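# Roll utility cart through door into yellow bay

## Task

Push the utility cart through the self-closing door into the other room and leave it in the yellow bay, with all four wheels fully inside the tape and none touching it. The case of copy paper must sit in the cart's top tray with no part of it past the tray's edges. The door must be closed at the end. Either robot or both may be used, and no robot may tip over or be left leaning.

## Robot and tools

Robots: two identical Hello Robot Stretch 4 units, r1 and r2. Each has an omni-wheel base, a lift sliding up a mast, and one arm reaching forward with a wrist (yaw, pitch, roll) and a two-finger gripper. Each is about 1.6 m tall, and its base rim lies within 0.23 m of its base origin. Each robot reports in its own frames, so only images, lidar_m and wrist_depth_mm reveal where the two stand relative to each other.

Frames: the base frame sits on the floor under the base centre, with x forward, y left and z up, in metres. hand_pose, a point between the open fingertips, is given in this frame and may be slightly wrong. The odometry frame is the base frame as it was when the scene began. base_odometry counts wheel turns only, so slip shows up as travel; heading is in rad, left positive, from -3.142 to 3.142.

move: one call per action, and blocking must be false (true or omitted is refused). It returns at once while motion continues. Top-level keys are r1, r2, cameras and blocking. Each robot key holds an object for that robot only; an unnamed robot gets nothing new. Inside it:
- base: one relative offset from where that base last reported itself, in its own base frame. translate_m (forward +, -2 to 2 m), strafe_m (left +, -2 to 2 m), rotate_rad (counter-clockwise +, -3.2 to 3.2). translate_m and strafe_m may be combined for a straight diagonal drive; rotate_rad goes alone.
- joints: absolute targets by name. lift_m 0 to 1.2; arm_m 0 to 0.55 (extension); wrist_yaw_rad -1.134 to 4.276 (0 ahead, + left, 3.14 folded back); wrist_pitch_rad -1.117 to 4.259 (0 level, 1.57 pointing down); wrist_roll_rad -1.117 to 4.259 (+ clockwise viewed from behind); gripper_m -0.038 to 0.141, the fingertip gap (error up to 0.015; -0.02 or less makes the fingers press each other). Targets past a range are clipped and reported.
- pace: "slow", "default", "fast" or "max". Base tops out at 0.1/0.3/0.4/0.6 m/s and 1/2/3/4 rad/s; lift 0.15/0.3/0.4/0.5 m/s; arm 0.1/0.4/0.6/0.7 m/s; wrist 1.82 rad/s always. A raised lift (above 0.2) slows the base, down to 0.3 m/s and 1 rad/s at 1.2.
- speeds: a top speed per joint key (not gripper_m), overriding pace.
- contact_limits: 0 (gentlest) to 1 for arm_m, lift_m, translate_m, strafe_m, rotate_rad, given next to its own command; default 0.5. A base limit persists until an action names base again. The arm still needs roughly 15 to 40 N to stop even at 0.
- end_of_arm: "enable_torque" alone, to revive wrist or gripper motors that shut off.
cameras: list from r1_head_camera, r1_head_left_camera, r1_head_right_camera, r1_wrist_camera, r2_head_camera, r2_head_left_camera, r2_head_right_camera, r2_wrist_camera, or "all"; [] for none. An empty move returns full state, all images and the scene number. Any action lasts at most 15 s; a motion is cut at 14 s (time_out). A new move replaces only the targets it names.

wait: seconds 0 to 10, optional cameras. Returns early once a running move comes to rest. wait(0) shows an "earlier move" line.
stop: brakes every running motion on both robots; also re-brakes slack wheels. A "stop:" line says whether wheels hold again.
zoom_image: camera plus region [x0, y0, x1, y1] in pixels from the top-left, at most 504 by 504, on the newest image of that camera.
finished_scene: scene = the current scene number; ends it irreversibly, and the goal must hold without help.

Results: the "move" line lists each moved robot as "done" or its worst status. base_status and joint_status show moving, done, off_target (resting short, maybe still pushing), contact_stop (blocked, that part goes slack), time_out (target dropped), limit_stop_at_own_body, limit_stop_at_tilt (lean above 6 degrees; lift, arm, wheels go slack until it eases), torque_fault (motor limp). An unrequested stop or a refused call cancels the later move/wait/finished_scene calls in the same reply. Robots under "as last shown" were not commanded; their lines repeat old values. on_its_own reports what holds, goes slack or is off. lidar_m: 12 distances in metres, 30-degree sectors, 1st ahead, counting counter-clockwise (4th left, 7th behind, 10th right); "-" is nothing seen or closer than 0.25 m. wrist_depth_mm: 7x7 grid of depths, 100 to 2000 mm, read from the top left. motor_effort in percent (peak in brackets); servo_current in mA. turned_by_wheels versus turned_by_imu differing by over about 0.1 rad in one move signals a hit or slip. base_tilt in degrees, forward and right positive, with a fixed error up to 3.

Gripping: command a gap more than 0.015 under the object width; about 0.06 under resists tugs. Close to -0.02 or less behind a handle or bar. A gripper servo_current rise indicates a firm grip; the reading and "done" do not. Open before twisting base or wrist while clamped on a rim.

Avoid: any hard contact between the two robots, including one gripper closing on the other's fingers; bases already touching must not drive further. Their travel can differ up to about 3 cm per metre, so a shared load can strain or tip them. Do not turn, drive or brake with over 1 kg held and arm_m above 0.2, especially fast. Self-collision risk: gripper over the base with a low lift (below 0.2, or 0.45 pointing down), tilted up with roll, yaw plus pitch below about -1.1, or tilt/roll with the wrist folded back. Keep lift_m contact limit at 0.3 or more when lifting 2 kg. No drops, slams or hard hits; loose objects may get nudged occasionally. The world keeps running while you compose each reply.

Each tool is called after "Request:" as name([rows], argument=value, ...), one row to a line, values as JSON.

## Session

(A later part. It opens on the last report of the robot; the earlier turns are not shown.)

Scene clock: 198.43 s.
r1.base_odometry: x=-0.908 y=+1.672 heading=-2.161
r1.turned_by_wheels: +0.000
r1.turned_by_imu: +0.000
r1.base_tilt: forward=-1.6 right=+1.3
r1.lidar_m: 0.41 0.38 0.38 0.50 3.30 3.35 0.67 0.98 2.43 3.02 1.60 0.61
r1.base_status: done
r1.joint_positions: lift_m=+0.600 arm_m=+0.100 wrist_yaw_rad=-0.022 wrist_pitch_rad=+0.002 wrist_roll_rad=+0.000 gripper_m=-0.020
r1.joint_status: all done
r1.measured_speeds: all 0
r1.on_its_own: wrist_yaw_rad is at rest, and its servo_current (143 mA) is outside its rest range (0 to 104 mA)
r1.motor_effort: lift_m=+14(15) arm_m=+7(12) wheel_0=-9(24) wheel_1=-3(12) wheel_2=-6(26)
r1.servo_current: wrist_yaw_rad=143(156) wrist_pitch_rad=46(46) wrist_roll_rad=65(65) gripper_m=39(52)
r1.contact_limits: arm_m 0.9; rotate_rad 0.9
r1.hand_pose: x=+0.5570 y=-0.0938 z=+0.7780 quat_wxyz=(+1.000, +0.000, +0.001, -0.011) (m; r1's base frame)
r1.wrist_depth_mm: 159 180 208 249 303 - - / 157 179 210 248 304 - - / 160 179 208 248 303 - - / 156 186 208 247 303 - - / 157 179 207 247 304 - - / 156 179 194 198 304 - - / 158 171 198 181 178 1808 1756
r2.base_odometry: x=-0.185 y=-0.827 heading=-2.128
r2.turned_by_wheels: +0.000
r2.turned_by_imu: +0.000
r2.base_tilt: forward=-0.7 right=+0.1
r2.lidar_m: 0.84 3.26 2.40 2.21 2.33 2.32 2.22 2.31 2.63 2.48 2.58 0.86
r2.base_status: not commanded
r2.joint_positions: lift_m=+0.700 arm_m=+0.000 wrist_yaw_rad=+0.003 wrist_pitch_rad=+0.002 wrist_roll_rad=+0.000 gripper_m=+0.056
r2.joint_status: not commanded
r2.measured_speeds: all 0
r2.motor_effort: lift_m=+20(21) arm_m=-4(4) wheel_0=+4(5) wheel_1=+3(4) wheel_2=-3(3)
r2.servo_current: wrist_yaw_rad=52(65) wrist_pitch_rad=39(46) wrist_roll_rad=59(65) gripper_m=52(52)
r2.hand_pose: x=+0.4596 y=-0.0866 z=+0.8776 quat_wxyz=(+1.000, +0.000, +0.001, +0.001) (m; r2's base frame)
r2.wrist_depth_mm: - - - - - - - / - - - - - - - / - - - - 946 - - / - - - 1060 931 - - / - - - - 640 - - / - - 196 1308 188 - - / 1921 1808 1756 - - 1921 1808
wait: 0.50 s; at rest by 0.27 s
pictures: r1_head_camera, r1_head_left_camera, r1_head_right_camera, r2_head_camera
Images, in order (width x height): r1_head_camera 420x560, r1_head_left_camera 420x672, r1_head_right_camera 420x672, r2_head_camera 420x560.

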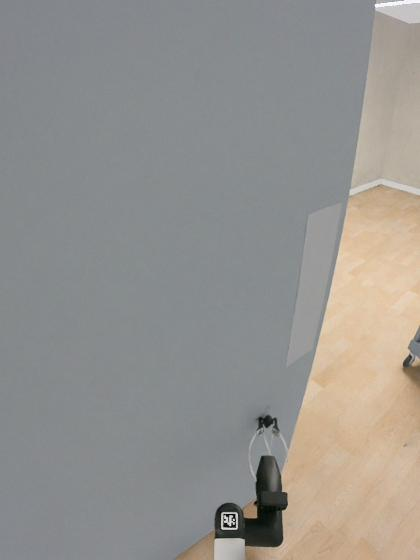

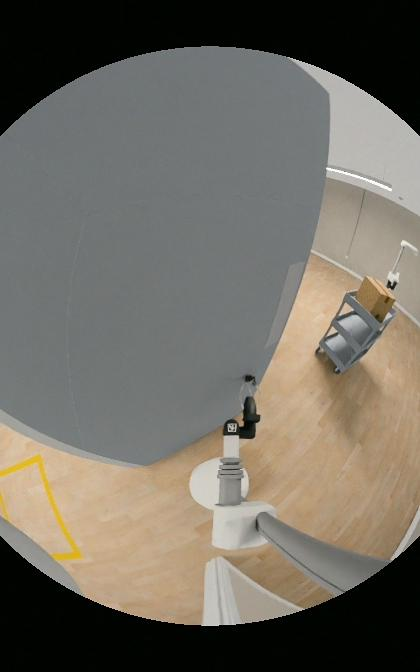

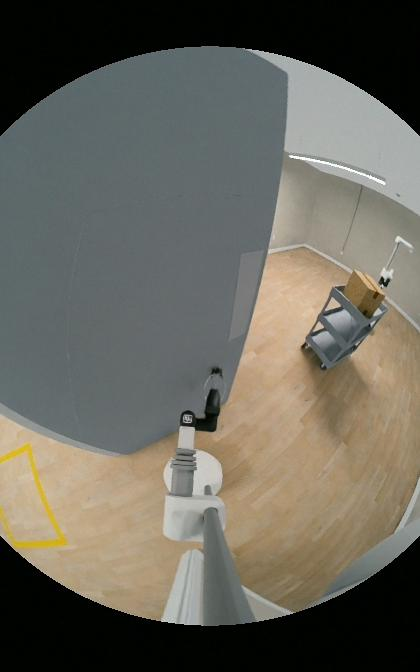

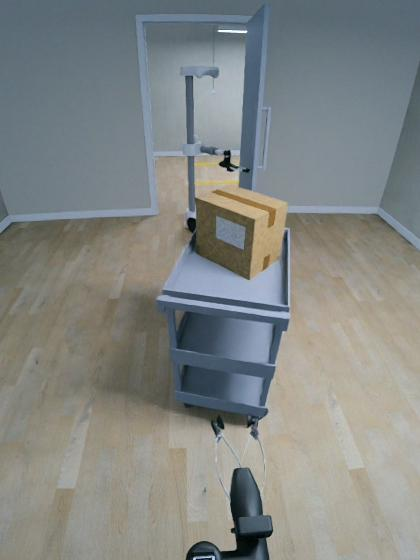

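Request:
move(blocking=false, r1={"base":{"translate_m":0.24,"strafe_m":-0.08},"contact_limits":{"translate_m":0.9}})

Request:
wait(seconds=2.5)

Request:
move(blocking=false, r1={"base":{"rotate_rad":0.5},"pace":"slow","contact_limits":{"rotate_rad":0.9}})

Request:
wait(seconds=2)

Request:
wait(seconds=0.5, cameras=["r1_head_camera","r1_head_left_camera","r2_head_camera"])

Scene clock: 206.43 s.
move: r1 moving
r1.base_odometry: x=-0.933 y=+1.652 heading=-2.162
r1.turned_by_wheels: -0.001
r1.turned_by_imu: -0.001
r1.base_tilt: forward=-1.6 right=+1.3
r1.lidar_m: 0.40 0.36 0.36 0.46 3.34 3.36 0.69 1.05 2.47 3.04 1.61 0.61
r1.base_status: translate_m moving; strafe_m moving
r1.joint_positions: lift_m=+0.600 arm_m=+0.100 wrist_yaw_rad=-0.022 wrist_pitch_rad=+0.002 wrist_roll_rad=+0.000 gripper_m=-0.020
r1.joint_status: not commanded
r1.measured_speeds: translate_m=+0.121 strafe_m=-0.041 rotate_rad=+0.003 lift_m=+0.000 arm_m=+0.000 wrist_yaw_rad=+0.000 wrist_pitch_rad=+0.000 wrist_roll_rad=+0.000
r1.motor_effort: lift_m=+14(14) arm_m=+6(7) wheel_0=+6(6) wheel_1=+3(4) wheel_2=-19(20)
r1.servo_current: wrist_yaw_rad=150(150) wrist_pitch_rad=46(46) wrist_roll_rad=46(65) gripper_m=46(46)
r1.contact_limits: arm_m 0.9; translate_m 0.9
r1.hand_pose: x=+0.5570 y=-0.0938 z=+0.7780 quat_wxyz=(+1.000, +0.000, +0.001, -0.011) (m; r1's base frame)
r1.wrist_depth_mm: 156 180 207 247 296 - - / 154 177 206 247 309 - - / 157 177 206 247 306 - - / 154 180 211 246 306 - - / 154 176 206 246 306 - - / 153 176 191 198 182 - - / 156 168 195 182 283 1808 1808
r2: as last shown
r2.base_tilt: forward=-0.7 right=+0.0
r2.lidar_m: 0.85 3.30 2.34 2.21 2.33 2.30 2.21 2.29 2.61 2.49 2.59 0.84
r2.motor_effort: lift_m=+20(20) arm_m=-4(4) wheel_0=+4(5) wheel_1=+3(4) wheel_2=-3(3)
r2.servo_current: wrist_yaw_rad=39(59) wrist_pitch_rad=39(39) wrist_roll_rad=52(59) gripper_m=52(52)
r2.wrist_depth_mm: - - - - - - - / - - - - - - - / - - - - 946 - - / - - - 1060 931 - - / - - - - 634 - - / - - 196 1308 188 - - / 1921 1808 1708 - - 1921 1863
pictures: none

Scene clock: 208.20 s.
earlier move: r1 done
r1.base_odometry: x=-1.108 y=+1.517 heading=-2.162
r1.turned_by_wheels: +0.000
r1.turned_by_imu: -0.003
r1.base_tilt: forward=-1.5 right=+1.3
r1.lidar_m: 0.36 0.28 0.30 0.36 3.52 3.54 0.90 1.51 2.60 3.17 1.41 1.49
r1.base_status: done
r1.joint_positions: lift_m=+0.600 arm_m=+0.100 wrist_yaw_rad=-0.019 wrist_pitch_rad=+0.002 wrist_roll_rad=+0.000 gripper_m=-0.020
r1.joint_status: not commanded
r1.measured_speeds: all 0
r1.on_its_own: wrist_yaw_rad is at rest, and its servo_current (124 mA) is outside its rest range (0 to 104 mA)
r1.motor_effort: lift_m=+14(15) arm_m=+6(7) wheel_0=-6(6) wheel_1=+1(5) wheel_2=-7(21)
r1.servo_current: wrist_yaw_rad=124(150) wrist_pitch_rad=39(52) wrist_roll_rad=46(65) gripper_m=46(46)
r1.contact_limits: arm_m 0.9; translate_m 0.9
r1.hand_pose: x=+0.5574 y=-0.0928 z=+0.7780 quat_wxyz=(+1.000, +0.000, +0.001, -0.009) (m; r1's base frame)
r1.wrist_depth_mm: 136 157 184 - - - - / 130 153 179 - - - - / 130 156 183 - - - - / 133 156 183 - - - - / 130 153 183 - - - - / 129 152 181 200 182 - - / 131 148 160 163 180 1618 1756
r2.base_odometry: x=-0.185 y=-0.827 heading=-2.128
r2.turned_by_wheels: +0.000
r2.turned_by_imu: +0.000
r2.base_tilt: forward=-0.7 right=+0.0
r2.lidar_m: 0.86 3.30 2.38 2.21 2.34 2.32 2.21 2.30 2.63 2.49 2.58 0.86
r2.base_status: not commanded
r2.joint_positions: lift_m=+0.700 arm_m=+0.000 wrist_yaw_rad=+0.003 wrist_pitch_rad=+0.002 wrist_roll_rad=+0.000 gripper_m=+0.056
r2.joint_status: not commanded
r2.measured_speeds: all 0
r2.motor_effort: lift_m=+20(21) arm_m=-4(4) wheel_0=+5(5) wheel_1=+3(4) wheel_2=-3(4)
r2.servo_current: wrist_yaw_rad=46(65) wrist_pitch_rad=33(52) wrist_roll_rad=46(59) gripper_m=46(52)
r2.hand_pose: x=+0.4596 y=-0.0866 z=+0.8776 quat_wxyz=(+1.000, +0.000, +0.001, +0.001) (m; r2's base frame)
r2.wrist_depth_mm: - - - - - - - / - - - - - - - / - - - - 960 - - / - - - 1078 931 - - / - - - - 634 - - / - - 196 1281 188 - - / 1921 1808 1756 - - 1863 1808
wait: 1.77 of 2.5 s (r1 has come to rest)
pictures: none

Scene clock: 208.70 s.
move: r1 moving
r1.base_odometry: x=-1.108 y=+1.517 heading=-2.040
r1.turned_by_wheels: +0.122
r1.turned_by_imu: +0.103
r1.base_tilt: forward=-1.6 right=+1.3
r1.lidar_m: 0.35 0.29 0.32 0.42 3.54 3.65 0.91 2.07 2.64 3.48 1.40 3.30
r1.base_status: rotate_rad moving
r1.joint_positions: lift_m=+0.600 arm_m=+0.100 wrist_yaw_rad=-0.025 wrist_pitch_rad=+0.002 wrist_roll_rad=+0.000 gripper_m=-0.020
r1.joint_status: not commanded
r1.measured_speeds: translate_m=+0.000 strafe_m=+0.000 rotate_rad=+0.482 lift_m=+0.000 arm_m=+0.000 wrist_yaw_rad=-0.015 wrist_pitch_rad=+0.000 wrist_roll_rad=+0.000
r1.motor_effort: lift_m=+14(15) arm_m=+3(6) wheel_0=-25(27) wheel_1=-17(17) wheel_2=-23(23)
r1.servo_current: wrist_yaw_rad=156(156) wrist_pitch_rad=46(46) wrist_roll_rad=59(59) gripper_m=46(46)
r1.contact_limits: arm_m 0.9; rotate_rad 0.9
r1.hand_pose: x=+0.5570 y=-0.0947 z=+0.7780 quat_wxyz=(+1.000, +0.000, +0.001, -0.013) (m; r1's base frame)
r1.wrist_depth_mm: 126 - 172 204 - - - / 126 145 172 204 - - - / 124 144 171 204 - - - / 126 141 176 203 - - - / 121 144 171 203 - - - / 126 144 167 183 179 - - / 123 140 146 174 1537 1499 1863
r2: as last shown
r2.base_tilt: forward=-0.7 right=+0.1
r2.lidar_m: 0.84 3.27 2.37 2.22 2.33 2.29 2.21 2.29 2.60 2.48 2.59 0.86
r2.motor_effort: lift_m=+20(20) arm_m=-4(4) wheel_0=+5(5) wheel_1=+3(4) wheel_2=-3(3)
r2.servo_current: wrist_yaw_rad=46(59) wrist_pitch_rad=46(46) wrist_roll_rad=39(65) gripper_m=46(52)
r2.wrist_depth_mm: - - - - - - - / - - - - - - - / - - - - 960 - - / - - - 1060 917 - - / - - - - 627 - - / - - 196 1308 188 - - / 1983 1863 1708 - - 1863 1863
pictures: none

Scene clock: 210.20 s.
earlier move: r1 done
r1.base_odometry: x=-1.108 y=+1.518 heading=-1.664
r1.turned_by_wheels: +0.376
r1.turned_by_imu: +0.176
r1.base_tilt: forward=-1.6 right=+1.3
r1.lidar_m: 0.41 0.36 0.37 0.50 3.62 0.96 1.12 2.56 2.77 1.33 1.34 2.81
r1.base_status: done
r1.joint_positions: lift_m=+0.600 arm_m=+0.100 wrist_yaw_rad=-0.025 wrist_pitch_rad=+0.002 wrist_roll_rad=+0.000 gripper_m=-0.020
r1.joint_status: not commanded
r1.measured_speeds: all 0
r1.on_its_own: wrist_yaw_rad is at rest, and its servo_current (163 mA) is outside its rest range (0 to 104 mA)
r1.motor_effort: lift_m=+14(15) arm_m=+8(9) wheel_0=-9(29) wheel_1=-1(17) wheel_2=-14(28)
r1.servo_current: wrist_yaw_rad=163(176) wrist_pitch_rad=46(46) wrist_roll_rad=39(65) gripper_m=46(52)
r1.contact_limits: arm_m 0.9; rotate_rad 0.9
r1.hand_pose: x=+0.5566 y=-0.0947 z=+0.7780 quat_wxyz=(+1.000, +0.000, +0.001, -0.013) (m; r1's base frame)
r1.wrist_depth_mm: 155 178 201 - - - - / 153 174 202 - - - - / 156 175 201 - - - - / 153 175 202 - - - - / 153 174 202 - - - - / 153 174 193 198 182 - - / 155 170 176 180 1576 136 1808
r2.base_odometry: x=-0.185 y=-0.827 heading=-2.128
r2.turned_by_wheels: +0.000
r2.turned_by_imu: +0.000
r2.base_tilt: forward=-0.7 right=+0.1
r2.lidar_m: 0.84 3.27 2.38 2.22 2.32 2.33 2.22 2.30 2.60 2.47 2.60 0.86
r2.base_status: not commanded
r2.joint_positions: lift_m=+0.700 arm_m=+0.000 wrist_yaw_rad=+0.003 wrist_pitch_rad=+0.002 wrist_roll_rad=+0.000 gripper_m=+0.056
r2.joint_status: not commanded
r2.measured_speeds: all 0
r2.motor_effort: lift_m=+20(21) arm_m=-4(4) wheel_0=+4(5) wheel_1=+4(4) wheel_2=-3(4)
r2.servo_current: wrist_yaw_rad=46(59) wrist_pitch_rad=39(46) wrist_roll_rad=52(65) gripper_m=46(59)
r2.hand_pose: x=+0.4596 y=-0.0866 z=+0.8776 quat_wxyz=(+1.000, +0.000, +0.001, +0.001) (m; r2's base frame)
r2.wrist_depth_mm: - - - - - - - / - - - - - - - / - - - - 960 - - / - - - 1060 931 - - / - - - - 634 - - / - - 196 1308 188 - - / 1983 1808 1708 - - 1863 1863
wait: 1.50 of 2 s (r1 has come to rest)
pictures: none

Scene clock: 210.70 s.
r1.base_odometry: x=-1.108 y=+1.518 heading=-1.664
r1.turned_by_wheels: +0.000
r1.turned_by_imu: +0.000
r1.base_tilt: forward=-1.6 right=+1.3
r1.lidar_m: 0.41 0.37 0.38 0.54 3.61 0.95 1.11 2.57 2.80 1.33 1.34 2.79
r1.base_status: done
r1.joint_positions: lift_m=+0.600 arm_m=+0.100 wrist_yaw_rad=-0.025 wrist_pitch_rad=+0.002 wrist_roll_rad=+0.000 gripper_m=-0.020
r1.joint_status: not commanded
r1.measured_speeds: all 0
r1.on_its_own: wrist_yaw_rad is at rest, and its servo_current (150 mA) is outside its rest range (0 to 104 mA)
r1.motor_effort: lift_m=+14(15) arm_m=+8(9) wheel_0=-8(29) wheel_1=-1(17) wheel_2=-14(28)
r1.servo_current: wrist_yaw_rad=150(176) wrist_pitch_rad=39(46) wrist_roll_rad=39(65) gripper_m=46(52)
r1.contact_limits: arm_m 0.9; rotate_rad 0.9
r1.hand_pose: x=+0.5566 y=-0.0947 z=+0.7780 quat_wxyz=(+1.000, +0.000, +0.001, -0.013) (m; r1's base frame)
r1.wrist_depth_mm: 153 178 202 - - - - / 153 174 202 - - - - / 156 175 202 - - - - / 153 174 202 - - - - / 153 175 202 - - - - / 153 174 193 198 182 - - / 155 170 176 183 1499 136 1708
r2.base_odometry: x=-0.185 y=-0.827 heading=-2.128
r2.turned_by_wheels: +0.000
r2.turned_by_imu: +0.000
r2.base_tilt: forward=-0.7 right=+0.1
r2.lidar_m: 0.84 3.24 2.36 2.23 2.32 2.33 2.20 2.29 2.60 2.49 2.59 0.84
r2.base_status: not commanded
r2.joint_positions: lift_m=+0.700 arm_m=+0.000 wrist_yaw_rad=+0.003 wrist_pitch_rad=+0.002 wrist_roll_rad=+0.000 gripper_m=+0.056
r2.joint_status: not commanded
r2.measured_speeds: all 0
r2.motor_effort: lift_m=+20(21) arm_m=-4(4) wheel_0=+4(5) wheel_1=+3(4) wheel_2=-3(4)
r2.servo_current: wrist_yaw_rad=52(59) wrist_pitch_rad=39(46) wrist_roll_rad=39(65) gripper_m=46(59)
r2.hand_pose: x=+0.4596 y=-0.0866 z=+0.8776 quat_wxyz=(+1.000, +0.000, +0.001, +0.001) (m; r2's base frame)
r2.wrist_depth_mm: - - - - - - - / - - - - - - - / - - - - 960 - - / - - - 1060 931 - - / - - - - 634 - - / - - 196 1308 188 - - / 1983 1921 1708 - - 1921 1863
wait: 0.50 s; at rest by 0.27 s
pictures: r1_head_camera, r1_head_left_camera, r2_head_camera
Images, in order (width x height): r1_head_camera 420x560, r1_head_left_camera 420x672, r2_head_camera 420x560.

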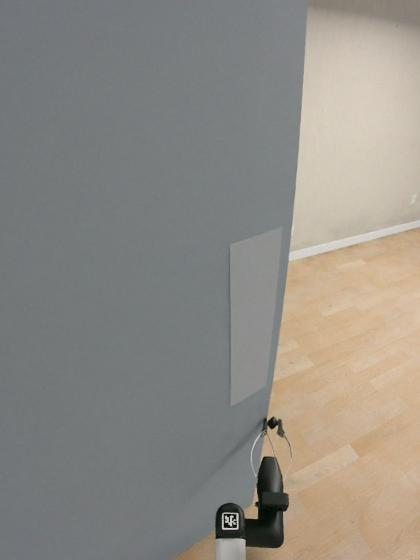

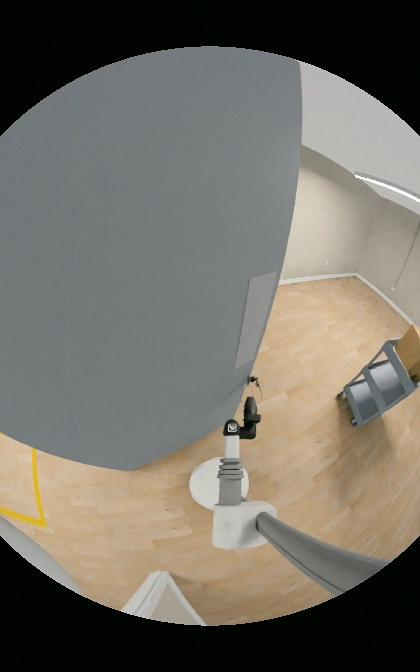

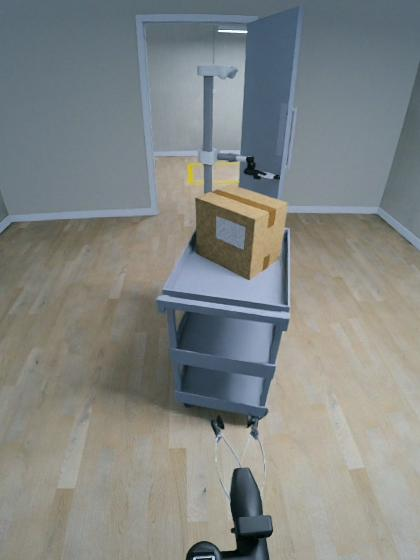

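Request:
move(blocking=false, r1={"base":{"translate_m":0.25,"strafe_m":0.14},"contact_limits":{"translate_m":0.9}})

Request:
wait(seconds=3, cameras=["r1_head_camera","r1_head_left_camera","r2_head_camera"])

Scene clock: 218.20 s.
move: r1 moving
r1.base_odometry: x=-1.094 y=+1.484 heading=-1.667
r1.turned_by_wheels: -0.003
r1.turned_by_imu: -0.025
r1.base_tilt: forward=-1.7 right=+1.3
r1.lidar_m: 0.35 0.33 0.34 0.47 3.61 0.98 1.08 2.60 2.78 1.33 1.34 2.83
r1.base_status: translate_m moving; strafe_m moving
r1.joint_positions: lift_m=+0.600 arm_m=+0.100 wrist_yaw_rad=-0.025 wrist_pitch_rad=+0.002 wrist_roll_rad=+0.000 gripper_m=-0.020
r1.joint_status: not commanded
r1.measured_speeds: translate_m=+0.112 strafe_m=+0.070 rotate_rad=-0.009 lift_m=+0.000 arm_m=+0.000 wrist_yaw_rad=+0.000 wrist_pitch_rad=+0.000 wrist_roll_rad=+0.000
r1.motor_effort: lift_m=+14(14) arm_m=+7(9) wheel_0=-17(17) wheel_1=+5(8) wheel_2=-19(31)
r1.servo_current: wrist_yaw_rad=156(176) wrist_pitch_rad=52(52) wrist_roll_rad=39(52) gripper_m=46(46)
r1.contact_limits: arm_m 0.9; translate_m 0.9
r1.hand_pose: x=+0.5567 y=-0.0947 z=+0.7780 quat_wxyz=(+1.000, +0.000, +0.001, -0.013) (m; r1's base frame)
r1.wrist_depth_mm: 137 161 179 - - - - / 135 154 180 - - - - / 137 154 179 - - - - / 134 157 179 - - - - / 137 154 179 - - - - / 137 154 179 196 181 - - / 136 150 144 151 1708 146 1863
r2: as last shown
r2.base_tilt: forward=-0.7 right=+0.0
r2.lidar_m: 0.84 3.28 2.36 2.24 2.30 2.31 2.21 2.29 2.63 2.48 2.57 0.84
r2.motor_effort: lift_m=+20(21) arm_m=-4(4) wheel_0=+4(5) wheel_1=+3(4) wheel_2=-3(3)
r2.servo_current: wrist_yaw_rad=46(46) wrist_pitch_rad=39(46) wrist_roll_rad=52(59) gripper_m=46(52)
r2.wrist_depth_mm: - - - - - - - / - - - - - - - / - - - - 960 - - / - - - 1078 931 - - / - - - - 640 - - / - - 196 1308 188 - - / 1921 1863 1756 - - 1863 1863
pictures: none

Scene clock: 220.43 s.
earlier move: r1 contact_stop
r1.base_odometry: x=-1.060 y=+1.316 heading=-1.672
r1.turned_by_wheels: -0.006
r1.turned_by_imu: -0.237
r1.base_tilt: forward=-1.6 right=+1.3
r1.lidar_m: 0.25 0.25 0.25 0.25 0.41 3.76 1.19 2.10 2.77 3.47 1.26 3.36
r1.base_status: translate_m contact_stop (by the wheels' count: +0.196 of +0.250); strafe_m contact_stop (by the wheels' count: +0.066 of +0.140)
r1.joint_positions: lift_m=+0.600 arm_m=+0.100 wrist_yaw_rad=-0.001 wrist_pitch_rad=+0.002 wrist_roll_rad=+0.000 gripper_m=-0.020
r1.joint_status: not commanded
r1.measured_speeds: all 0
r1.on_its_own: the wheels are slack since a contact_stop
r1.motor_effort: lift_m=+16(16) arm_m=+4(26) wheel_0=+0(24) wheel_1=+0(29) wheel_2=+0(35)
r1.servo_current: wrist_yaw_rad=52(176) wrist_pitch_rad=39(52) wrist_roll_rad=52(59) gripper_m=39(52)
r1.contact_limits: arm_m 0.9; translate_m 0.9
r1.hand_pose: x=+0.5591 y=-0.0878 z=+0.7778 quat_wxyz=(+1.000, +0.000, +0.001, -0.001) (m; r1's base frame)
r1.wrist_depth_mm: - - - - - - - / - - - - - - - / - - - - - - - / - - - - - - - / - - - - - - - / - - 182 191 - - - / - 140 178 183 143 1756 1808
r2.base_odometry: x=-0.185 y=-0.827 heading=-2.128
r2.turned_by_wheels: +0.000
r2.turned_by_imu: +0.000
r2.base_tilt: forward=-0.7 right=+0.1
r2.lidar_m: 0.85 3.26 2.38 2.22 2.34 2.32 2.20 2.28 2.61 2.49 2.59 0.84
r2.base_status: not commanded
r2.joint_positions: lift_m=+0.700 arm_m=+0.000 wrist_yaw_rad=+0.003 wrist_pitch_rad=+0.002 wrist_roll_rad=+0.000 gripper_m=+0.056
r2.joint_status: not commanded
r2.measured_speeds: all 0
r2.motor_effort: lift_m=+21(21) arm_m=-4(4) wheel_0=+4(5) wheel_1=+4(4) wheel_2=-3(3)
r2.servo_current: wrist_yaw_rad=46(65) wrist_pitch_rad=33(46) wrist_roll_rad=46(59) gripper_m=46(59)
r2.hand_pose: x=+0.4596 y=-0.0866 z=+0.8776 quat_wxyz=(+1.000, +0.000, +0.001, +0.001) (m; r2's base frame)
r2.wrist_depth_mm: - - - - - - - / - - - - - - - / - - - - 960 - - / - - - 1060 917 - - / - - - - 634 - - / - - 196 1308 187 - - / 1983 1863 1756 - - 1863 1808
wait: 2.23 of 3 s (r1 has come to rest)
pictures: r1_head_camera, r1_head_left_camera, r2_head_camera
Images, in order (width x height): r1_head_camera 420x560, r1_head_left_camera 420x672, r2_head_camera 420x560.

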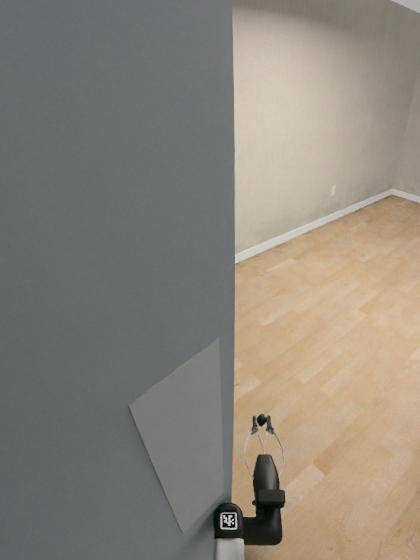

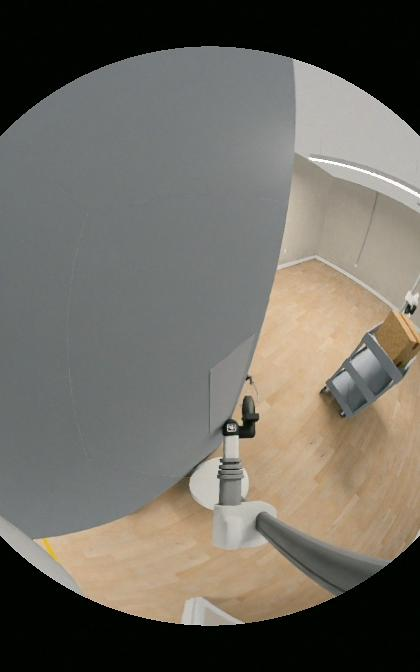

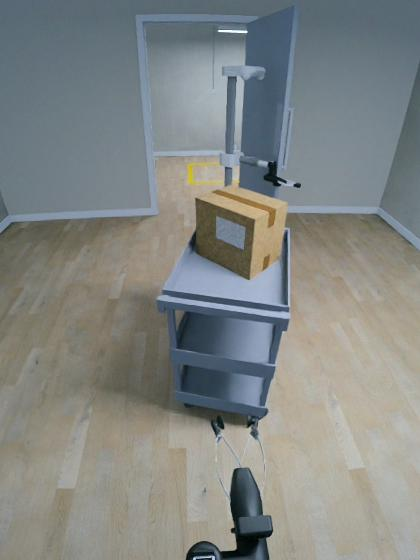

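Request:
move(blocking=false, r1={"base":{"translate_m":0.12,"strafe_m":0.2},"pace":"slow","contact_limits":{"translate_m":0.7}})

Request:
wait(seconds=4, cameras=["r1_head_camera","r1_head_left_camera","r2_head_camera"])

Scene clock: 227.10 s.
move: r1 moving
r1.base_odometry: x=-1.051 y=+1.309 heading=-1.673
r1.turned_by_wheels: +0.000
r1.turned_by_imu: +0.000
r1.base_tilt: forward=-1.6 right=+1.3
r1.lidar_m: 0.25 0.25 0.25 0.25 0.39 3.77 1.20 2.11 2.80 3.47 1.27 3.37
r1.base_status: translate_m moving; strafe_m moving
r1.joint_positions: lift_m=+0.600 arm_m=+0.100 wrist_yaw_rad=-0.001 wrist_pitch_rad=+0.002 wrist_roll_rad=+0.000 gripper_m=-0.020
r1.joint_status: not commanded
r1.measured_speeds: translate_m=+0.025 strafe_m=+0.042 rotate_rad=-0.002 lift_m=+0.000 arm_m=+0.000 wrist_yaw_rad=+0.000 wrist_pitch_rad=+0.000 wrist_roll_rad=+0.000
r1.motor_effort: lift_m=+16(16) arm_m=+4(4) wheel_0=-8(11) wheel_1=+12(15) wheel_2=-6(8)
r1.servo_current: wrist_yaw_rad=39(59) wrist_pitch_rad=39(46) wrist_roll_rad=59(65) gripper_m=39(46)
r1.contact_limits: arm_m 0.9; translate_m 0.7
r1.hand_pose: x=+0.5591 y=-0.0878 z=+0.7778 quat_wxyz=(+1.000, +0.000, +0.001, -0.001) (m; r1's base frame)
r1.wrist_depth_mm: - - - - - - - / - - - - - - - / - - - - - - - / - - - - - - - / - - - - - - - / - - 183 191 - - - / - 141 177 183 143 1808 1863
r2: as last shown
r2.base_tilt: forward=-0.6 right=+0.0
r2.lidar_m: 0.85 3.23 2.36 2.22 2.31 2.34 2.21 2.30 2.59 2.48 2.60 0.85
r2.motor_effort: lift_m=+20(21) arm_m=-4(4) wheel_0=+4(5) wheel_1=+3(4) wheel_2=-3(3)
r2.servo_current: wrist_yaw_rad=39(52) wrist_pitch_rad=39(46) wrist_roll_rad=39(52) gripper_m=52(52)
r2.wrist_depth_mm: - - - - - - - / - - - - - - - / - - - - 946 - - / - - - 1042 946 - - / - - - - 634 - - / - - 196 1308 188 - - / 1921 1808 1708 - - 1863 1808
pictures: none

Scene clock: 228.93 s.
earlier move: r1 contact_stop
r1.base_odometry: x=-1.039 y=+1.303 heading=-1.648
r1.turned_by_wheels: +0.025
r1.turned_by_imu: +0.023
r1.base_tilt: forward=-1.6 right=+1.3
r1.lidar_m: 0.25 0.25 0.25 0.25 0.41 3.78 1.19 2.21 2.82 3.54 1.25 3.19
r1.base_status: translate_m contact_stop (by the wheels' count: +0.011 of +0.120); strafe_m contact_stop (by the wheels' count: +0.023 of +0.200)
r1.joint_positions: lift_m=+0.600 arm_m=+0.100 wrist_yaw_rad=-0.001 wrist_pitch_rad=+0.002 wrist_roll_rad=+0.000 gripper_m=-0.020
r1.joint_status: not commanded
r1.measured_speeds: all 0
r1.on_its_own: the wheels are slack since a contact_stop
r1.motor_effort: lift_m=+17(17) arm_m=+4(5) wheel_0=-1(24) wheel_1=+0(33) wheel_2=+0(29)
r1.servo_current: wrist_yaw_rad=46(59) wrist_pitch_rad=46(52) wrist_roll_rad=39(65) gripper_m=52(52)
r1.contact_limits: arm_m 0.9; translate_m 0.7
r1.hand_pose: x=+0.5591 y=-0.0878 z=+0.7778 quat_wxyz=(+1.000, +0.000, +0.001, -0.001) (m; r1's base frame)
r1.wrist_depth_mm: - - - - - - - / - - - - - - - / - - - - - - - / - - - - - - - / - - - - - - - / - - 181 190 - - - / - 140 178 183 143 1808 1863
r2.base_odometry: x=-0.185 y=-0.827 heading=-2.128
r2.turned_by_wheels: +0.000
r2.turned_by_imu: +0.000
r2.base_tilt: forward=-0.7 right=+0.1
r2.lidar_m: 0.83 3.29 2.37 2.23 2.33 2.32 2.21 2.28 2.61 2.48 2.58 0.86
r2.base_status: not commanded
r2.joint_positions: lift_m=+0.700 arm_m=+0.000 wrist_yaw_rad=+0.003 wrist_pitch_rad=+0.002 wrist_roll_rad=+0.000 gripper_m=+0.056
r2.joint_status: not commanded
r2.measured_speeds: all 0
r2.motor_effort: lift_m=+20(21) arm_m=-4(4) wheel_0=+4(5) wheel_1=+4(4) wheel_2=-3(3)
r2.servo_current: wrist_yaw_rad=52(59) wrist_pitch_rad=39(52) wrist_roll_rad=39(59) gripper_m=39(59)
r2.hand_pose: x=+0.4596 y=-0.0866 z=+0.8776 quat_wxyz=(+1.000, +0.000, +0.001, +0.001) (m; r2's base frame)
r2.wrist_depth_mm: - - - - - - - / - - - - - - - / - - - - 960 - - / - - - 1042 917 - - / - - - - 640 - - / - - 196 1281 187 - - / 1983 1808 1756 - - 1863 1863
wait: 1.83 of 4 s (r1 has come to rest)
pictures: r1_head_camera, r1_head_left_camera, r2_head_camera
Images, in order (width x height): r1_head_camera 420x560, r1_head_left_camera 420x672, r2_head_camera 420x560.

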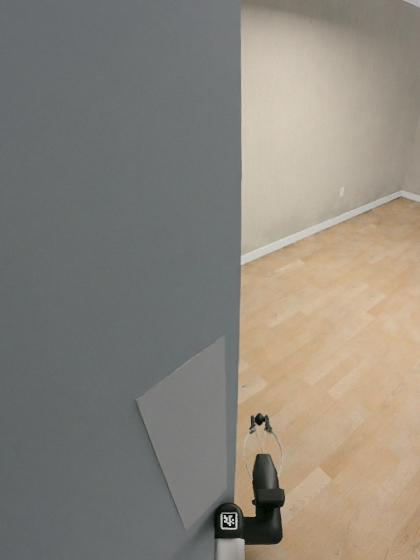

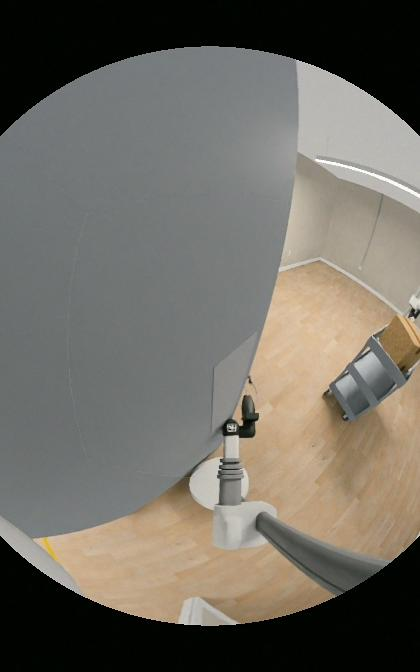

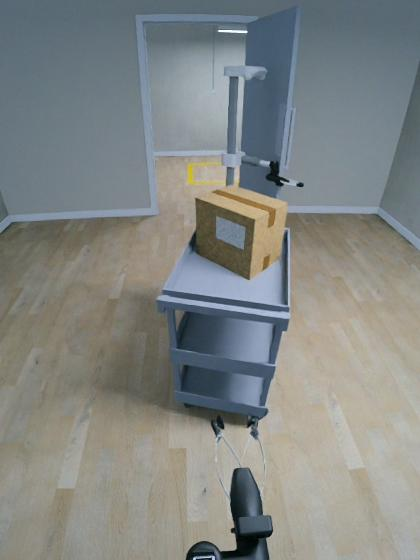

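Request:
move(blocking=false, r1={"base":{"translate_m":0.001}}, r2={"joints":{"lift_m":0.75,"wrist_roll_rad":1.57,"wrist_pitch_rad":0.3,"gripper_m":0.1}})

Request:
wait(seconds=1.5)

Request:
wait(seconds=0.5, cameras=["r2_wrist_camera","r2_head_camera"])

Request:
zoom_image(camera="r2_head_camera", region=[140, 170, 310, 420])

Scene clock: 251.07 s.
move: r1 done; r2 moving
r1.base_odometry: x=-1.039 y=+1.302 heading=-1.647
r1.turned_by_wheels: +0.000
r1.turned_by_imu: +0.000
r1.base_tilt: forward=-1.6 right=+1.3
r1.lidar_m: 0.25 0.25 0.25 0.25 0.39 3.78 1.19 2.23 2.80 3.56 1.26 3.26
r1.base_status: done
r1.joint_positions: lift_m=+0.600 arm_m=+0.100 wrist_yaw_rad=-0.001 wrist_pitch_rad=+0.002 wrist_roll_rad=+0.000 gripper_m=-0.020
r1.joint_status: not commanded
r1.measured_speeds: all 0
r1.motor_effort: lift_m=+17(17) arm_m=+4(5) wheel_0=+3(4) wheel_1=+4(5) wheel_2=-3(5)
r1.servo_current: wrist_yaw_rad=26(52) wrist_pitch_rad=39(46) wrist_roll_rad=52(52) gripper_m=39(46)
r1.contact_limits: arm_m 0.9
r1.hand_pose: x=+0.5591 y=-0.0878 z=+0.7778 quat_wxyz=(+1.000, +0.000, +0.001, -0.001) (m; r1's base frame)
r1.wrist_depth_mm: - - - - - - - / - - - - - - - / - - - - - - - / - - - - - - - / - - - - - - - / - - 181 191 - - - / - 141 177 183 143 1808 1921
r2.base_odometry: x=-0.185 y=-0.827 heading=-2.128
r2.turned_by_wheels: +0.000
r2.turned_by_imu: +0.000
r2.base_tilt: forward=-0.7 right=+0.1
r2.lidar_m: 0.85 3.28 2.36 2.23 2.33 2.32 2.21 2.29 2.58 2.48 2.55 0.85
r2.base_status: not commanded
r2.joint_positions: lift_m=+0.735 arm_m=+0.000 wrist_yaw_rad=+0.003 wrist_pitch_rad=+0.298 wrist_roll_rad=+0.589 gripper_m=+0.075
r2.joint_status: lift_m moving; wrist_pitch_rad moving; wrist_roll_rad moving; gripper_m moving
r2.measured_speeds: translate_m=+0.000 strafe_m=+0.000 rotate_rad=+0.000 lift_m=+0.099 arm_m=+0.000 wrist_yaw_rad=+0.000 wrist_pitch_rad=+0.050 wrist_roll_rad=+1.820
r2.motor_effort: lift_m=+18(24) arm_m=-4(4) wheel_0=+4(5) wheel_1=+4(4) wheel_2=-3(4)
r2.servo_current: wrist_yaw_rad=52(52) wrist_pitch_rad=52(98) wrist_roll_rad=46(104) gripper_m=72(91)
r2.hand_pose: x=+0.4469 y=-0.0867 z=+0.8286 quat_wxyz=(+0.946, +0.287, +0.142, -0.042) (m; r2's base frame)
r2.wrist_depth_mm: - - - 854 - - - / - - 1008 854 - - - / - - - 683 - - 1661 / - - 741 - - 1661 1397 / - - - - 229 1308 1182 / - - 191 820 188 1098 1008 / - 1921 1661 - - - 904
pictures: none

Scene clock: 252.07 s.
earlier move: r2 done
r1.base_odometry: x=-1.039 y=+1.302 heading=-1.647
r1.turned_by_wheels: +0.000
r1.turned_by_imu: +0.000
r1.base_tilt: forward=-1.6 right=+1.3
r1.lidar_m: 0.25 0.25 0.25 0.25 0.39 3.77 1.18 2.21 2.78 3.55 1.26 3.23
r1.base_status: done
r1.joint_positions: lift_m=+0.600 arm_m=+0.100 wrist_yaw_rad=-0.001 wrist_pitch_rad=+0.002 wrist_roll_rad=+0.000 gripper_m=-0.020
r1.joint_status: not commanded
r1.measured_speeds: all 0
r1.motor_effort: lift_m=+17(17) arm_m=+5(5) wheel_0=+2(4) wheel_1=+4(5) wheel_2=-3(5)
r1.servo_current: wrist_yaw_rad=59(72) wrist_pitch_rad=46(52) wrist_roll_rad=46(65) gripper_m=39(46)
r1.contact_limits: arm_m 0.9
r1.hand_pose: x=+0.5591 y=-0.0878 z=+0.7778 quat_wxyz=(+1.000, +0.000, +0.001, -0.001) (m; r1's base frame)
r1.wrist_depth_mm: - - - - - - - / - - - - - - - / - - - - - - - / - - - - - - - / - - - - - - - / - - 181 191 - - - / - 140 177 183 143 1808 1808
r2.base_odometry: x=-0.185 y=-0.827 heading=-2.128
r2.turned_by_wheels: +0.000
r2.turned_by_imu: +0.000
r2.base_tilt: forward=-0.7 right=+0.1
r2.lidar_m: 0.84 3.30 2.36 2.22 2.32 2.33 2.22 2.29 2.61 2.48 2.59 0.86
r2.base_status: not commanded
r2.joint_positions: lift_m=+0.750 arm_m=+0.000 wrist_yaw_rad=+0.003 wrist_pitch_rad=+0.299 wrist_roll_rad=+1.568 gripper_m=+0.100
r2.joint_status: all done
r2.measured_speeds: all 0
r2.motor_effort: lift_m=+21(25) arm_m=-4(4) wheel_0=+4(5) wheel_1=+3(4) wheel_2=-3(4)
r2.servo_current: wrist_yaw_rad=52(59) wrist_pitch_rad=39(98) wrist_roll_rad=39(104) gripper_m=59(91)
r2.hand_pose: x=+0.4468 y=-0.0867 z=+0.8431 quat_wxyz=(+0.700, +0.698, +0.106, -0.104) (m; r2's base frame)
r2.wrist_depth_mm: - - - - 1708 1138 917 / - - - - 1576 1205 917 / - 866 854 - 750 - 878 / - 960 878 - 768 - 931 / - - 707 - 788 1008 931 / - - 193 - 191 1098 931 / - - - - 1537 1229 917
wait: 1.00 of 1.5 s (r2 has come to rest)
pictures: none

Scene clock: 252.57 s.
r1.base_odometry: x=-1.039 y=+1.302 heading=-1.647
r1.turned_by_wheels: +0.000
r1.turned_by_imu: +0.000
r1.base_tilt: forward=-1.6 right=+1.3
r1.lidar_m: 0.25 0.25 0.25 0.25 0.41 3.74 1.19 2.24 2.81 3.56 1.24 3.22
r1.base_status: done
r1.joint_positions: lift_m=+0.600 arm_m=+0.100 wrist_yaw_rad=-0.001 wrist_pitch_rad=+0.002 wrist_roll_rad=+0.000 gripper_m=-0.020
r1.joint_status: not commanded
r1.measured_speeds: all 0
r1.motor_effort: lift_m=+17(17) arm_m=+4(5) wheel_0=+2(4) wheel_1=+4(5) wheel_2=-3(5)
r1.servo_current: wrist_yaw_rad=59(72) wrist_pitch_rad=46(52) wrist_roll_rad=39(65) gripper_m=39(46)
r1.contact_limits: arm_m 0.9
r1.hand_pose: x=+0.5591 y=-0.0878 z=+0.7778 quat_wxyz=(+1.000, +0.000, +0.001, -0.001) (m; r1's base frame)
r1.wrist_depth_mm: - - - - - - - / - - - - - - - / - - - - - - - / - - - - - - - / - - - - - - - / - - 181 191 - - - / - 141 177 183 143 1863 1863
r2.base_odometry: x=-0.185 y=-0.827 heading=-2.128
r2.turned_by_wheels: +0.000
r2.turned_by_imu: +0.000
r2.base_tilt: forward=-0.7 right=+0.0
r2.lidar_m: 0.84 3.31 2.36 2.24 2.33 2.31 2.21 2.31 2.60 2.48 2.57 0.84
r2.base_status: not commanded
r2.joint_positions: lift_m=+0.750 arm_m=+0.000 wrist_yaw_rad=+0.003 wrist_pitch_rad=+0.299 wrist_roll_rad=+1.568 gripper_m=+0.100
r2.joint_status: all done
r2.measured_speeds: all 0
r2.motor_effort: lift_m=+21(25) arm_m=-4(4) wheel_0=+4(5) wheel_1=+3(4) wheel_2=-3(4)
r2.servo_current: wrist_yaw_rad=59(59) wrist_pitch_rad=39(98) wrist_roll_rad=39(104) gripper_m=46(91)
r2.hand_pose: x=+0.4468 y=-0.0867 z=+0.8431 quat_wxyz=(+0.700, +0.698, +0.106, -0.104) (m; r2's base frame)
r2.wrist_depth_mm: - - - - 1661 1160 917 / - - - - 1537 1160 917 / - 866 842 - 741 - 878 / - 960 891 - 788 - 917 / - - 723 - 778 1008 931 / - - 193 - 193 1078 931 / - - - - 1537 1229 931
wait: 0.50 s; at rest by 0.27 s
pictures: r2_head_camera, r2_wrist_camera
Images, in order (width x height): r2_head_camera 420x560, r2_wrist_camera 616x392.

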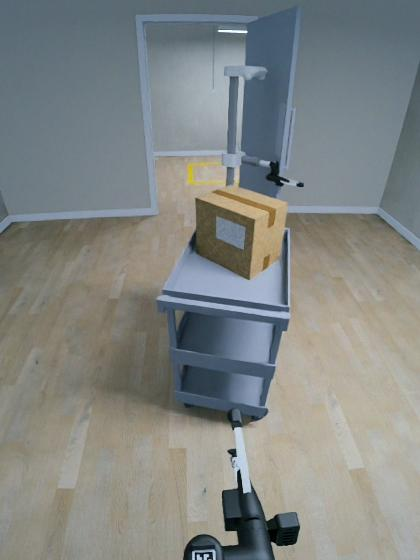

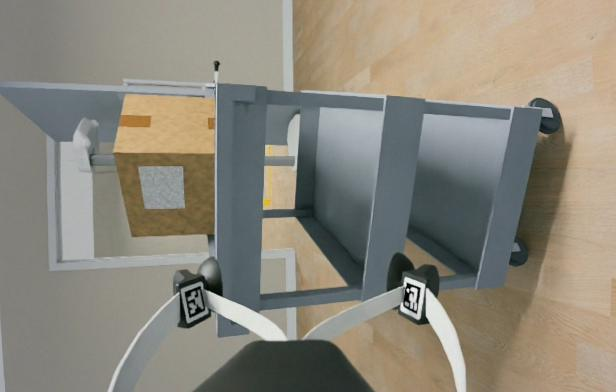

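Scaled by 2.016 from the camera's 420x560 image, which has a finer 1200x1600 frame.

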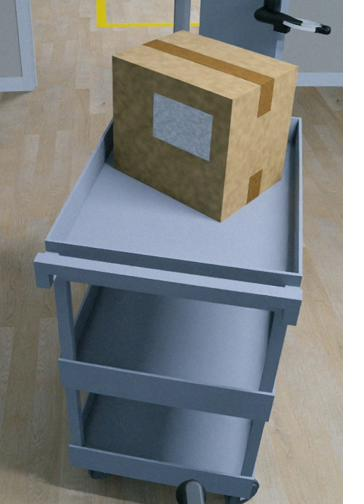

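Request:
zoom_image(camera="r2_wrist_camera", region=[180, 60, 320, 350])

Scaled by 1.738.

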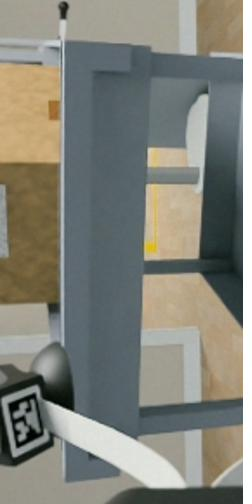

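Request:
move(blocking=false, r2={"base":{"rotate_rad":-0.23},"joints":{"lift_m":0.668,"wrist_pitch_rad":0.0}})

Request:
wait(seconds=1.2)

Request:
move(blocking=false, r2={"base":{"strafe_m":0.155},"joints":{"arm_m":0.12}})

Request:
wait(seconds=3, cameras=["r2_head_camera","r2_wrist_camera"])

Scene clock: 277.73 s.
move: r2 moving
r1: as last shown
r1.lidar_m: 0.25 0.25 0.25 0.25 0.41 3.79 1.17 2.21 2.79 3.59 1.26 3.24
r1.motor_effort: lift_m=+17(17) arm_m=+4(5) wheel_0=+2(2) wheel_1=+4(4) wheel_2=-3(3)
r1.servo_current: wrist_yaw_rad=46(59) wrist_pitch_rad=46(46) wrist_roll_rad=39(65) gripper_m=46(46)
r1.contact_limits: arm_m 0.9
r1.wrist_depth_mm: - - - - - - - / - - - - - - - / - - - - - - - / - - - - - - - / - - - - - - - / - - 181 191 - - - / - 141 177 183 143 1808 1808
r2.base_odometry: x=-0.185 y=-0.827 heading=-2.327
r2.turned_by_wheels: -0.199
r2.turned_by_imu: -0.193
r2.base_tilt: forward=-0.7 right=+0.1
r2.lidar_m: 0.85 0.91 2.59 2.21 2.23 2.51 2.20 2.22 2.65 2.49 2.51 2.98
r2.base_status: rotate_rad moving
r2.joint_positions: lift_m=+0.712 arm_m=+0.000 wrist_yaw_rad=+0.003 wrist_pitch_rad=+0.009 wrist_roll_rad=+1.568 gripper_m=+0.100
r2.joint_status: lift_m moving; wrist_pitch_rad moving
r2.measured_speeds: translate_m=+0.000 strafe_m=-0.001 rotate_rad=-0.384 lift_m=-0.146 arm_m=+0.000 wrist_yaw_rad=+0.000 wrist_pitch_rad=-0.046 wrist_roll_rad=+0.000
r2.motor_effort: lift_m=+11(19) arm_m=-4(4) wheel_0=+2(9) wheel_1=+4(10) wheel_2=+3(10)
r2.servo_current: wrist_yaw_rad=52(52) wrist_pitch_rad=98(130) wrist_roll_rad=52(59) gripper_m=52(52)
r2.hand_pose: x=+0.4595 y=-0.0867 z=+0.8881 quat_wxyz=(+0.708, +0.706, +0.004, -0.002) (m; r2's base frame)
r2.wrist_depth_mm: - - - - - 1756 1205 / - - - - - 1756 1205 / - - - - - 1756 1205 / - - - 1060 - 691 - / - - 976 931 1308 699 - / - - 193 1008 193 707 - / - - - - - 715 1281
pictures: none

Scene clock: 278.57 s.
earlier move: r2 done
r1.base_odometry: x=-1.039 y=+1.302 heading=-1.647
r1.turned_by_wheels: +0.000
r1.turned_by_imu: +0.000
r1.base_tilt: forward=-1.6 right=+1.3
r1.lidar_m: 0.25 0.25 0.25 0.25 0.38 3.76 1.20 2.21 2.82 3.55 1.26 3.22
r1.base_status: not commanded
r1.joint_positions: lift_m=+0.600 arm_m=+0.100 wrist_yaw_rad=-0.001 wrist_pitch_rad=+0.002 wrist_roll_rad=+0.000 gripper_m=-0.020
r1.joint_status: not commanded
r1.measured_speeds: all 0
r1.motor_effort: lift_m=+17(17) arm_m=+4(5) wheel_0=+1(2) wheel_1=+5(5) wheel_2=-3(3)
r1.servo_current: wrist_yaw_rad=59(72) wrist_pitch_rad=39(52) wrist_roll_rad=65(65) gripper_m=46(52)
r1.contact_limits: arm_m 0.9
r1.hand_pose: x=+0.5591 y=-0.0878 z=+0.7778 quat_wxyz=(+1.000, +0.000, +0.001, -0.001) (m; r1's base frame)
r1.wrist_depth_mm: - - - - - - - / - - - - - - - / - - - - - - - / - - - - - - - / - - - - - - - / - - 181 191 - - - / - 140 177 183 143 1756 1863
r2.base_odometry: x=-0.185 y=-0.827 heading=-2.357
r2.turned_by_wheels: -0.030
r2.turned_by_imu: -0.029
r2.base_tilt: forward=-0.7 right=+0.0
r2.lidar_m: 0.83 0.89 2.61 2.24 2.23 2.57 2.22 2.21 2.59 2.49 2.49 2.94
r2.base_status: done
r2.joint_positions: lift_m=+0.668 arm_m=+0.000 wrist_yaw_rad=+0.003 wrist_pitch_rad=+0.008 wrist_roll_rad=+1.568 gripper_m=+0.100
r2.joint_status: all done
r2.measured_speeds: all 0
r2.motor_effort: lift_m=+14(19) arm_m=-4(4) wheel_0=+4(9) wheel_1=+4(10) wheel_2=+5(10)
r2.servo_current: wrist_yaw_rad=46(59) wrist_pitch_rad=52(130) wrist_roll_rad=46(65) gripper_m=52(52)
r2.hand_pose: x=+0.4595 y=-0.0867 z=+0.8442 quat_wxyz=(+0.708, +0.706, +0.004, -0.002) (m; r2's base frame)
r2.wrist_depth_mm: - - - - - 1661 1118 / - - - - - 1618 1138 / - - - - - 1661 1160 / - - - - - 1464 1160 / - - 976 683 - 691 - / - - 193 691 193 691 - / - - - - - - -
wait: 0.83 of 1.2 s (r2 has come to rest)
pictures: none

Scene clock: 279.07 s.
move: r2 moving
r1: as last shown
r1.lidar_m: 0.25 0.25 0.25 0.25 0.41 3.78 1.19 2.24 2.80 3.55 1.24 3.27
r1.motor_effort: lift_m=+17(17) arm_m=+5(5) wheel_0=+2(2) wheel_1=+4(5) wheel_2=-3(3)
r1.servo_current: wrist_yaw_rad=52(78) wrist_pitch_rad=46(46) wrist_roll_rad=52(65) gripper_m=39(46)
r1.contact_limits: arm_m 0.9
r1.wrist_depth_mm: - - - - - - - / - - - - - - - / - - - - - - - / - - - - - - - / - - - - - - - / - - 181 191 - - - / - 141 177 183 143 1863 1808
r2.base_odometry: x=-0.160 y=-0.852 heading=-2.357
r2.turned_by_wheels: +0.000
r2.turned_by_imu: +0.000
r2.base_tilt: forward=-0.7 right=+0.0
r2.lidar_m: 0.85 0.90 2.57 2.19 2.19 2.58 2.22 2.20 2.59 2.52 2.53 2.98
r2.base_status: strafe_m moving
r2.joint_positions: lift_m=+0.668 arm_m=+0.051 wrist_yaw_rad=+0.003 wrist_pitch_rad=+0.008 wrist_roll_rad=+1.568 gripper_m=+0.100
r2.joint_status: arm_m moving
r2.measured_speeds: translate_m=-0.002 strafe_m=+0.139 rotate_rad=+0.009 lift_m=+0.000 arm_m=+0.194 wrist_yaw_rad=+0.000 wrist_pitch_rad=+0.000 wrist_roll_rad=+0.001
r2.motor_effort: lift_m=+14(14) arm_m=+7(12) wheel_0=-9(12) wheel_1=+12(13) wheel_2=+0(4)
r2.servo_current: wrist_yaw_rad=39(52) wrist_pitch_rad=52(59) wrist_roll_rad=39(59) gripper_m=52(52)
r2.hand_pose: x=+0.5100 y=-0.0867 z=+0.8443 quat_wxyz=(+0.708, +0.706, +0.004, -0.002) (m; r2's base frame)
r2.wrist_depth_mm: - - - - - 1661 1160 / - - - - - 1661 1182 / - - - - - 1661 1160 / - - - 1008 - 691 - / - - 904 640 - 647 - / - - 192 640 193 640 - / - - - - - - -
pictures: none

Scene clock: 280.33 s.
earlier move: r2 done
r1.base_odometry: x=-1.039 y=+1.302 heading=-1.647
r1.turned_by_wheels: +0.000
r1.turned_by_imu: +0.000
r1.base_tilt: forward=-1.6 right=+1.3
r1.lidar_m: 0.25 0.25 0.25 0.25 0.41 3.78 1.17 2.23 2.81 3.53 1.28 3.24
r1.base_status: not commanded
r1.joint_positions: lift_m=+0.600 arm_m=+0.100 wrist_yaw_rad=-0.001 wrist_pitch_rad=+0.002 wrist_roll_rad=+0.000 gripper_m=-0.020
r1.joint_status: not commanded
r1.measured_speeds: all 0
r1.motor_effort: lift_m=+17(17) arm_m=+4(5) wheel_0=+2(2) wheel_1=+4(5) wheel_2=-3(3)
r1.servo_current: wrist_yaw_rad=46(78) wrist_pitch_rad=39(46) wrist_roll_rad=39(65) gripper_m=46(52)
r1.contact_limits: arm_m 0.9
r1.hand_pose: x=+0.5591 y=-0.0878 z=+0.7778 quat_wxyz=(+1.000, +0.000, +0.001, -0.001) (m; r1's base frame)
r1.wrist_depth_mm: - - - - - - - / - - - - - - - / - - - - - - - / - - - - - - - / - - - - - - - / - - 181 191 - - - / - 141 177 183 143 1808 1863
r2.base_odometry: x=-0.076 y=-0.937 heading=-2.357
r2.turned_by_wheels: +0.000
r2.turned_by_imu: +0.000
r2.base_tilt: forward=-0.7 right=+0.1
r2.lidar_m: 0.84 3.55 2.44 2.10 2.07 2.48 2.26 2.25 2.63 2.64 2.63 0.90
r2.base_status: done
r2.joint_positions: lift_m=+0.668 arm_m=+0.120 wrist_yaw_rad=+0.003 wrist_pitch_rad=+0.007 wrist_roll_rad=+1.568 gripper_m=+0.100
r2.joint_status: all done
r2.measured_speeds: all 0
r2.motor_effort: lift_m=+14(14) arm_m=+7(12) wheel_0=+0(12) wheel_1=+2(13) wheel_2=+0(4)
r2.servo_current: wrist_yaw_rad=46(52) wrist_pitch_rad=52(59) wrist_roll_rad=59(65) gripper_m=52(59)
r2.hand_pose: x=+0.5793 y=-0.0867 z=+0.8444 quat_wxyz=(+0.708, +0.706, +0.004, -0.002) (m; r2's base frame)
r2.wrist_depth_mm: - - - - - 1618 1138 / - - - - - 1661 1160 / - - - 564 - 564 - / - - 831 574 - 564 - / - - 878 574 - 580 - / - - 193 574 194 580 1118 / - - - - - - 1042
wait: 1.27 of 3 s (r2 has come to rest)
pictures: r2_head_camera, r2_wrist_camera
Images, in order (width x height): r2_head_camera 420x560, r2_wrist_camera 616x392.

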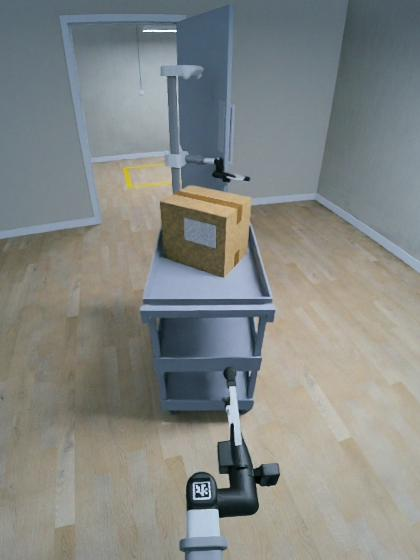

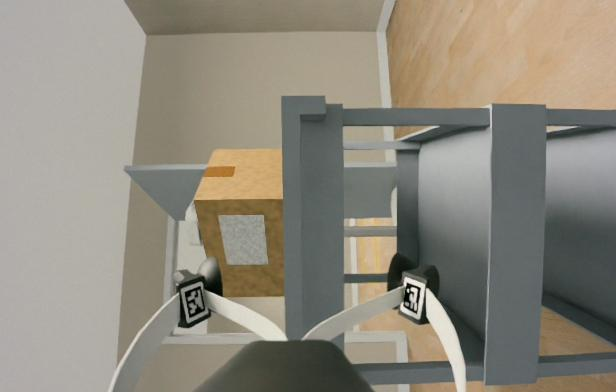

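Request:
move(blocking=false, r2={"base":{"translate_m":0.32},"joints":{"lift_m":0.688},"pace":"default","contact_limits":{"translate_m":0.2}})

Request:
wait(seconds=3, cameras=["r2_head_camera","r2_wrist_camera"])

Scene clock: 290.93 s.
move: r2 moving
r1: as last shown
r1.lidar_m: 0.25 0.25 0.25 0.25 0.40 3.76 1.18 2.21 2.81 3.55 1.24 3.26
r1.servo_current: wrist_yaw_rad=65(65) wrist_pitch_rad=39(46) wrist_roll_rad=26(72) gripper_m=46(46)
r1.contact_limits: arm_m 0.9
r1.wrist_depth_mm: - - - - - - - / - - - - - - - / - - - - - - - / - - - - - - - / - - - - - - - / - - 181 191 - - - / - 141 177 183 143 1756 1863
r2.base_odometry: x=-0.098 y=-0.959 heading=-2.357
r2.turned_by_wheels: +0.000
r2.turned_by_imu: +0.001
r2.base_tilt: forward=-0.7 right=+0.1
r2.lidar_m: 0.79 3.56 2.42 2.13 2.08 2.49 2.25 2.25 2.66 2.61 2.63 0.83
r2.base_status: translate_m moving
r2.joint_positions: lift_m=+0.688 arm_m=+0.120 wrist_yaw_rad=+0.003 wrist_pitch_rad=+0.007 wrist_roll_rad=+1.568 gripper_m=+0.100
r2.joint_status: lift_m moving
r2.measured_speeds: translate_m=+0.121 strafe_m=+0.001 rotate_rad=-0.002 lift_m=+0.009 arm_m=+0.000 wrist_yaw_rad=+0.000 wrist_pitch_rad=+0.000 wrist_roll_rad=+0.000
r2.motor_effort: lift_m=+19(24) arm_m=+7(7) wheel_0=+5(10) wheel_1=+9(9) wheel_2=-11(12)
r2.servo_current: wrist_yaw_rad=46(59) wrist_pitch_rad=46(59) wrist_roll_rad=39(59) gripper_m=52(59)
r2.contact_limits: translate_m 0.2
r2.hand_pose: x=+0.5793 y=-0.0867 z=+0.8637 quat_wxyz=(+0.708, +0.706, +0.004, -0.002) (m; r2's base frame)
r2.wrist_depth_mm: - - - - - 1661 1182 / - - - - - 1661 1160 / - - - 544 - - 544 / - - 809 544 - - 549 / - - 831 549 1138 554 554 / - - 193 549 193 559 554 / - - - - - - 549
pictures: none

Scene clock: 293.00 s.
earlier move: r2 done
r1.base_odometry: x=-1.039 y=+1.302 heading=-1.647
r1.turned_by_wheels: +0.000
r1.turned_by_imu: +0.000
r1.base_tilt: forward=-1.6 right=+1.3
r1.lidar_m: 0.25 0.25 0.25 0.25 0.41 3.76 1.18 2.22 2.80 3.58 1.27 3.24
r1.base_status: not commanded
r1.joint_positions: lift_m=+0.600 arm_m=+0.100 wrist_yaw_rad=-0.001 wrist_pitch_rad=+0.002 wrist_roll_rad=+0.000 gripper_m=-0.020
r1.joint_status: not commanded
r1.measured_speeds: all 0
r1.motor_effort: lift_m=+17(17) arm_m=+4(5) wheel_0=+2(2) wheel_1=+4(5) wheel_2=-3(3)
r1.servo_current: wrist_yaw_rad=33(65) wrist_pitch_rad=46(52) wrist_roll_rad=52(72) gripper_m=46(46)
r1.contact_limits: arm_m 0.9
r1.hand_pose: x=+0.5591 y=-0.0878 z=+0.7778 quat_wxyz=(+1.000, +0.000, +0.001, -0.001) (m; r1's base frame)
r1.wrist_depth_mm: - - - - - - - / - - - - - - - / - - - - - - - / - - - - - - - / - - - - - - - / - - 181 191 - - - / - 141 178 184 143 1808 1863
r2.base_odometry: x=-0.302 y=-1.163 heading=-2.357
r2.turned_by_wheels: +0.000
r2.turned_by_imu: +0.000
r2.base_tilt: forward=-0.7 right=+0.1
r2.lidar_m: 0.52 0.57 2.52 2.18 2.17 2.60 2.53 2.54 2.97 2.57 2.54 0.55
r2.base_status: done
r2.joint_positions: lift_m=+0.688 arm_m=+0.120 wrist_yaw_rad=+0.003 wrist_pitch_rad=+0.007 wrist_roll_rad=+1.568 gripper_m=+0.100
r2.joint_status: all done
r2.measured_speeds: all 0
r2.motor_effort: lift_m=+21(24) arm_m=+7(7) wheel_0=+4(12) wheel_1=+2(9) wheel_2=-4(14)
r2.servo_current: wrist_yaw_rad=46(59) wrist_pitch_rad=46(59) wrist_roll_rad=52(65) gripper_m=46(59)
r2.contact_limits: translate_m 0.2
r2.hand_pose: x=+0.5793 y=-0.0867 z=+0.8638 quat_wxyz=(+0.708, +0.706, +0.004, -0.002) (m; r2's base frame)
r2.wrist_depth_mm: - - - 186 245 251 252 / - - - 187 247 1708 597 / - - 627 189 249 831 - / - - 492 191 250 842 - / - - 500 252 252 854 - / - - 195 194 194 - - / - - - - - - -
wait: 2.07 of 3 s (r2 has come to rest)
pictures: r2_head_camera, r2_wrist_camera
Images, in order (width x height): r2_head_camera 420x560, r2_wrist_camera 616x392.

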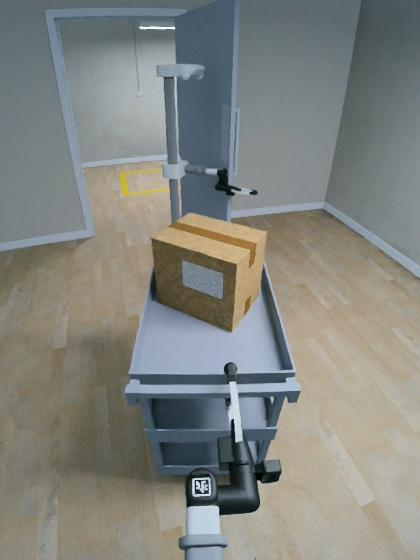

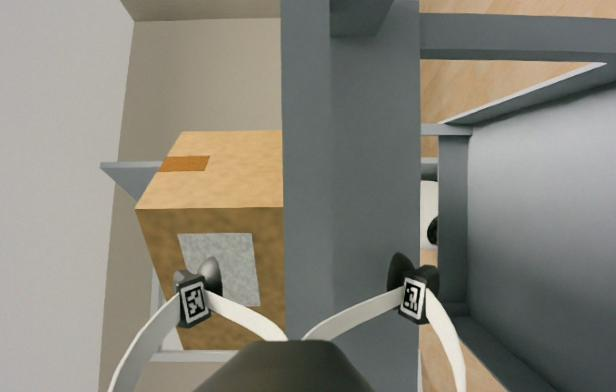

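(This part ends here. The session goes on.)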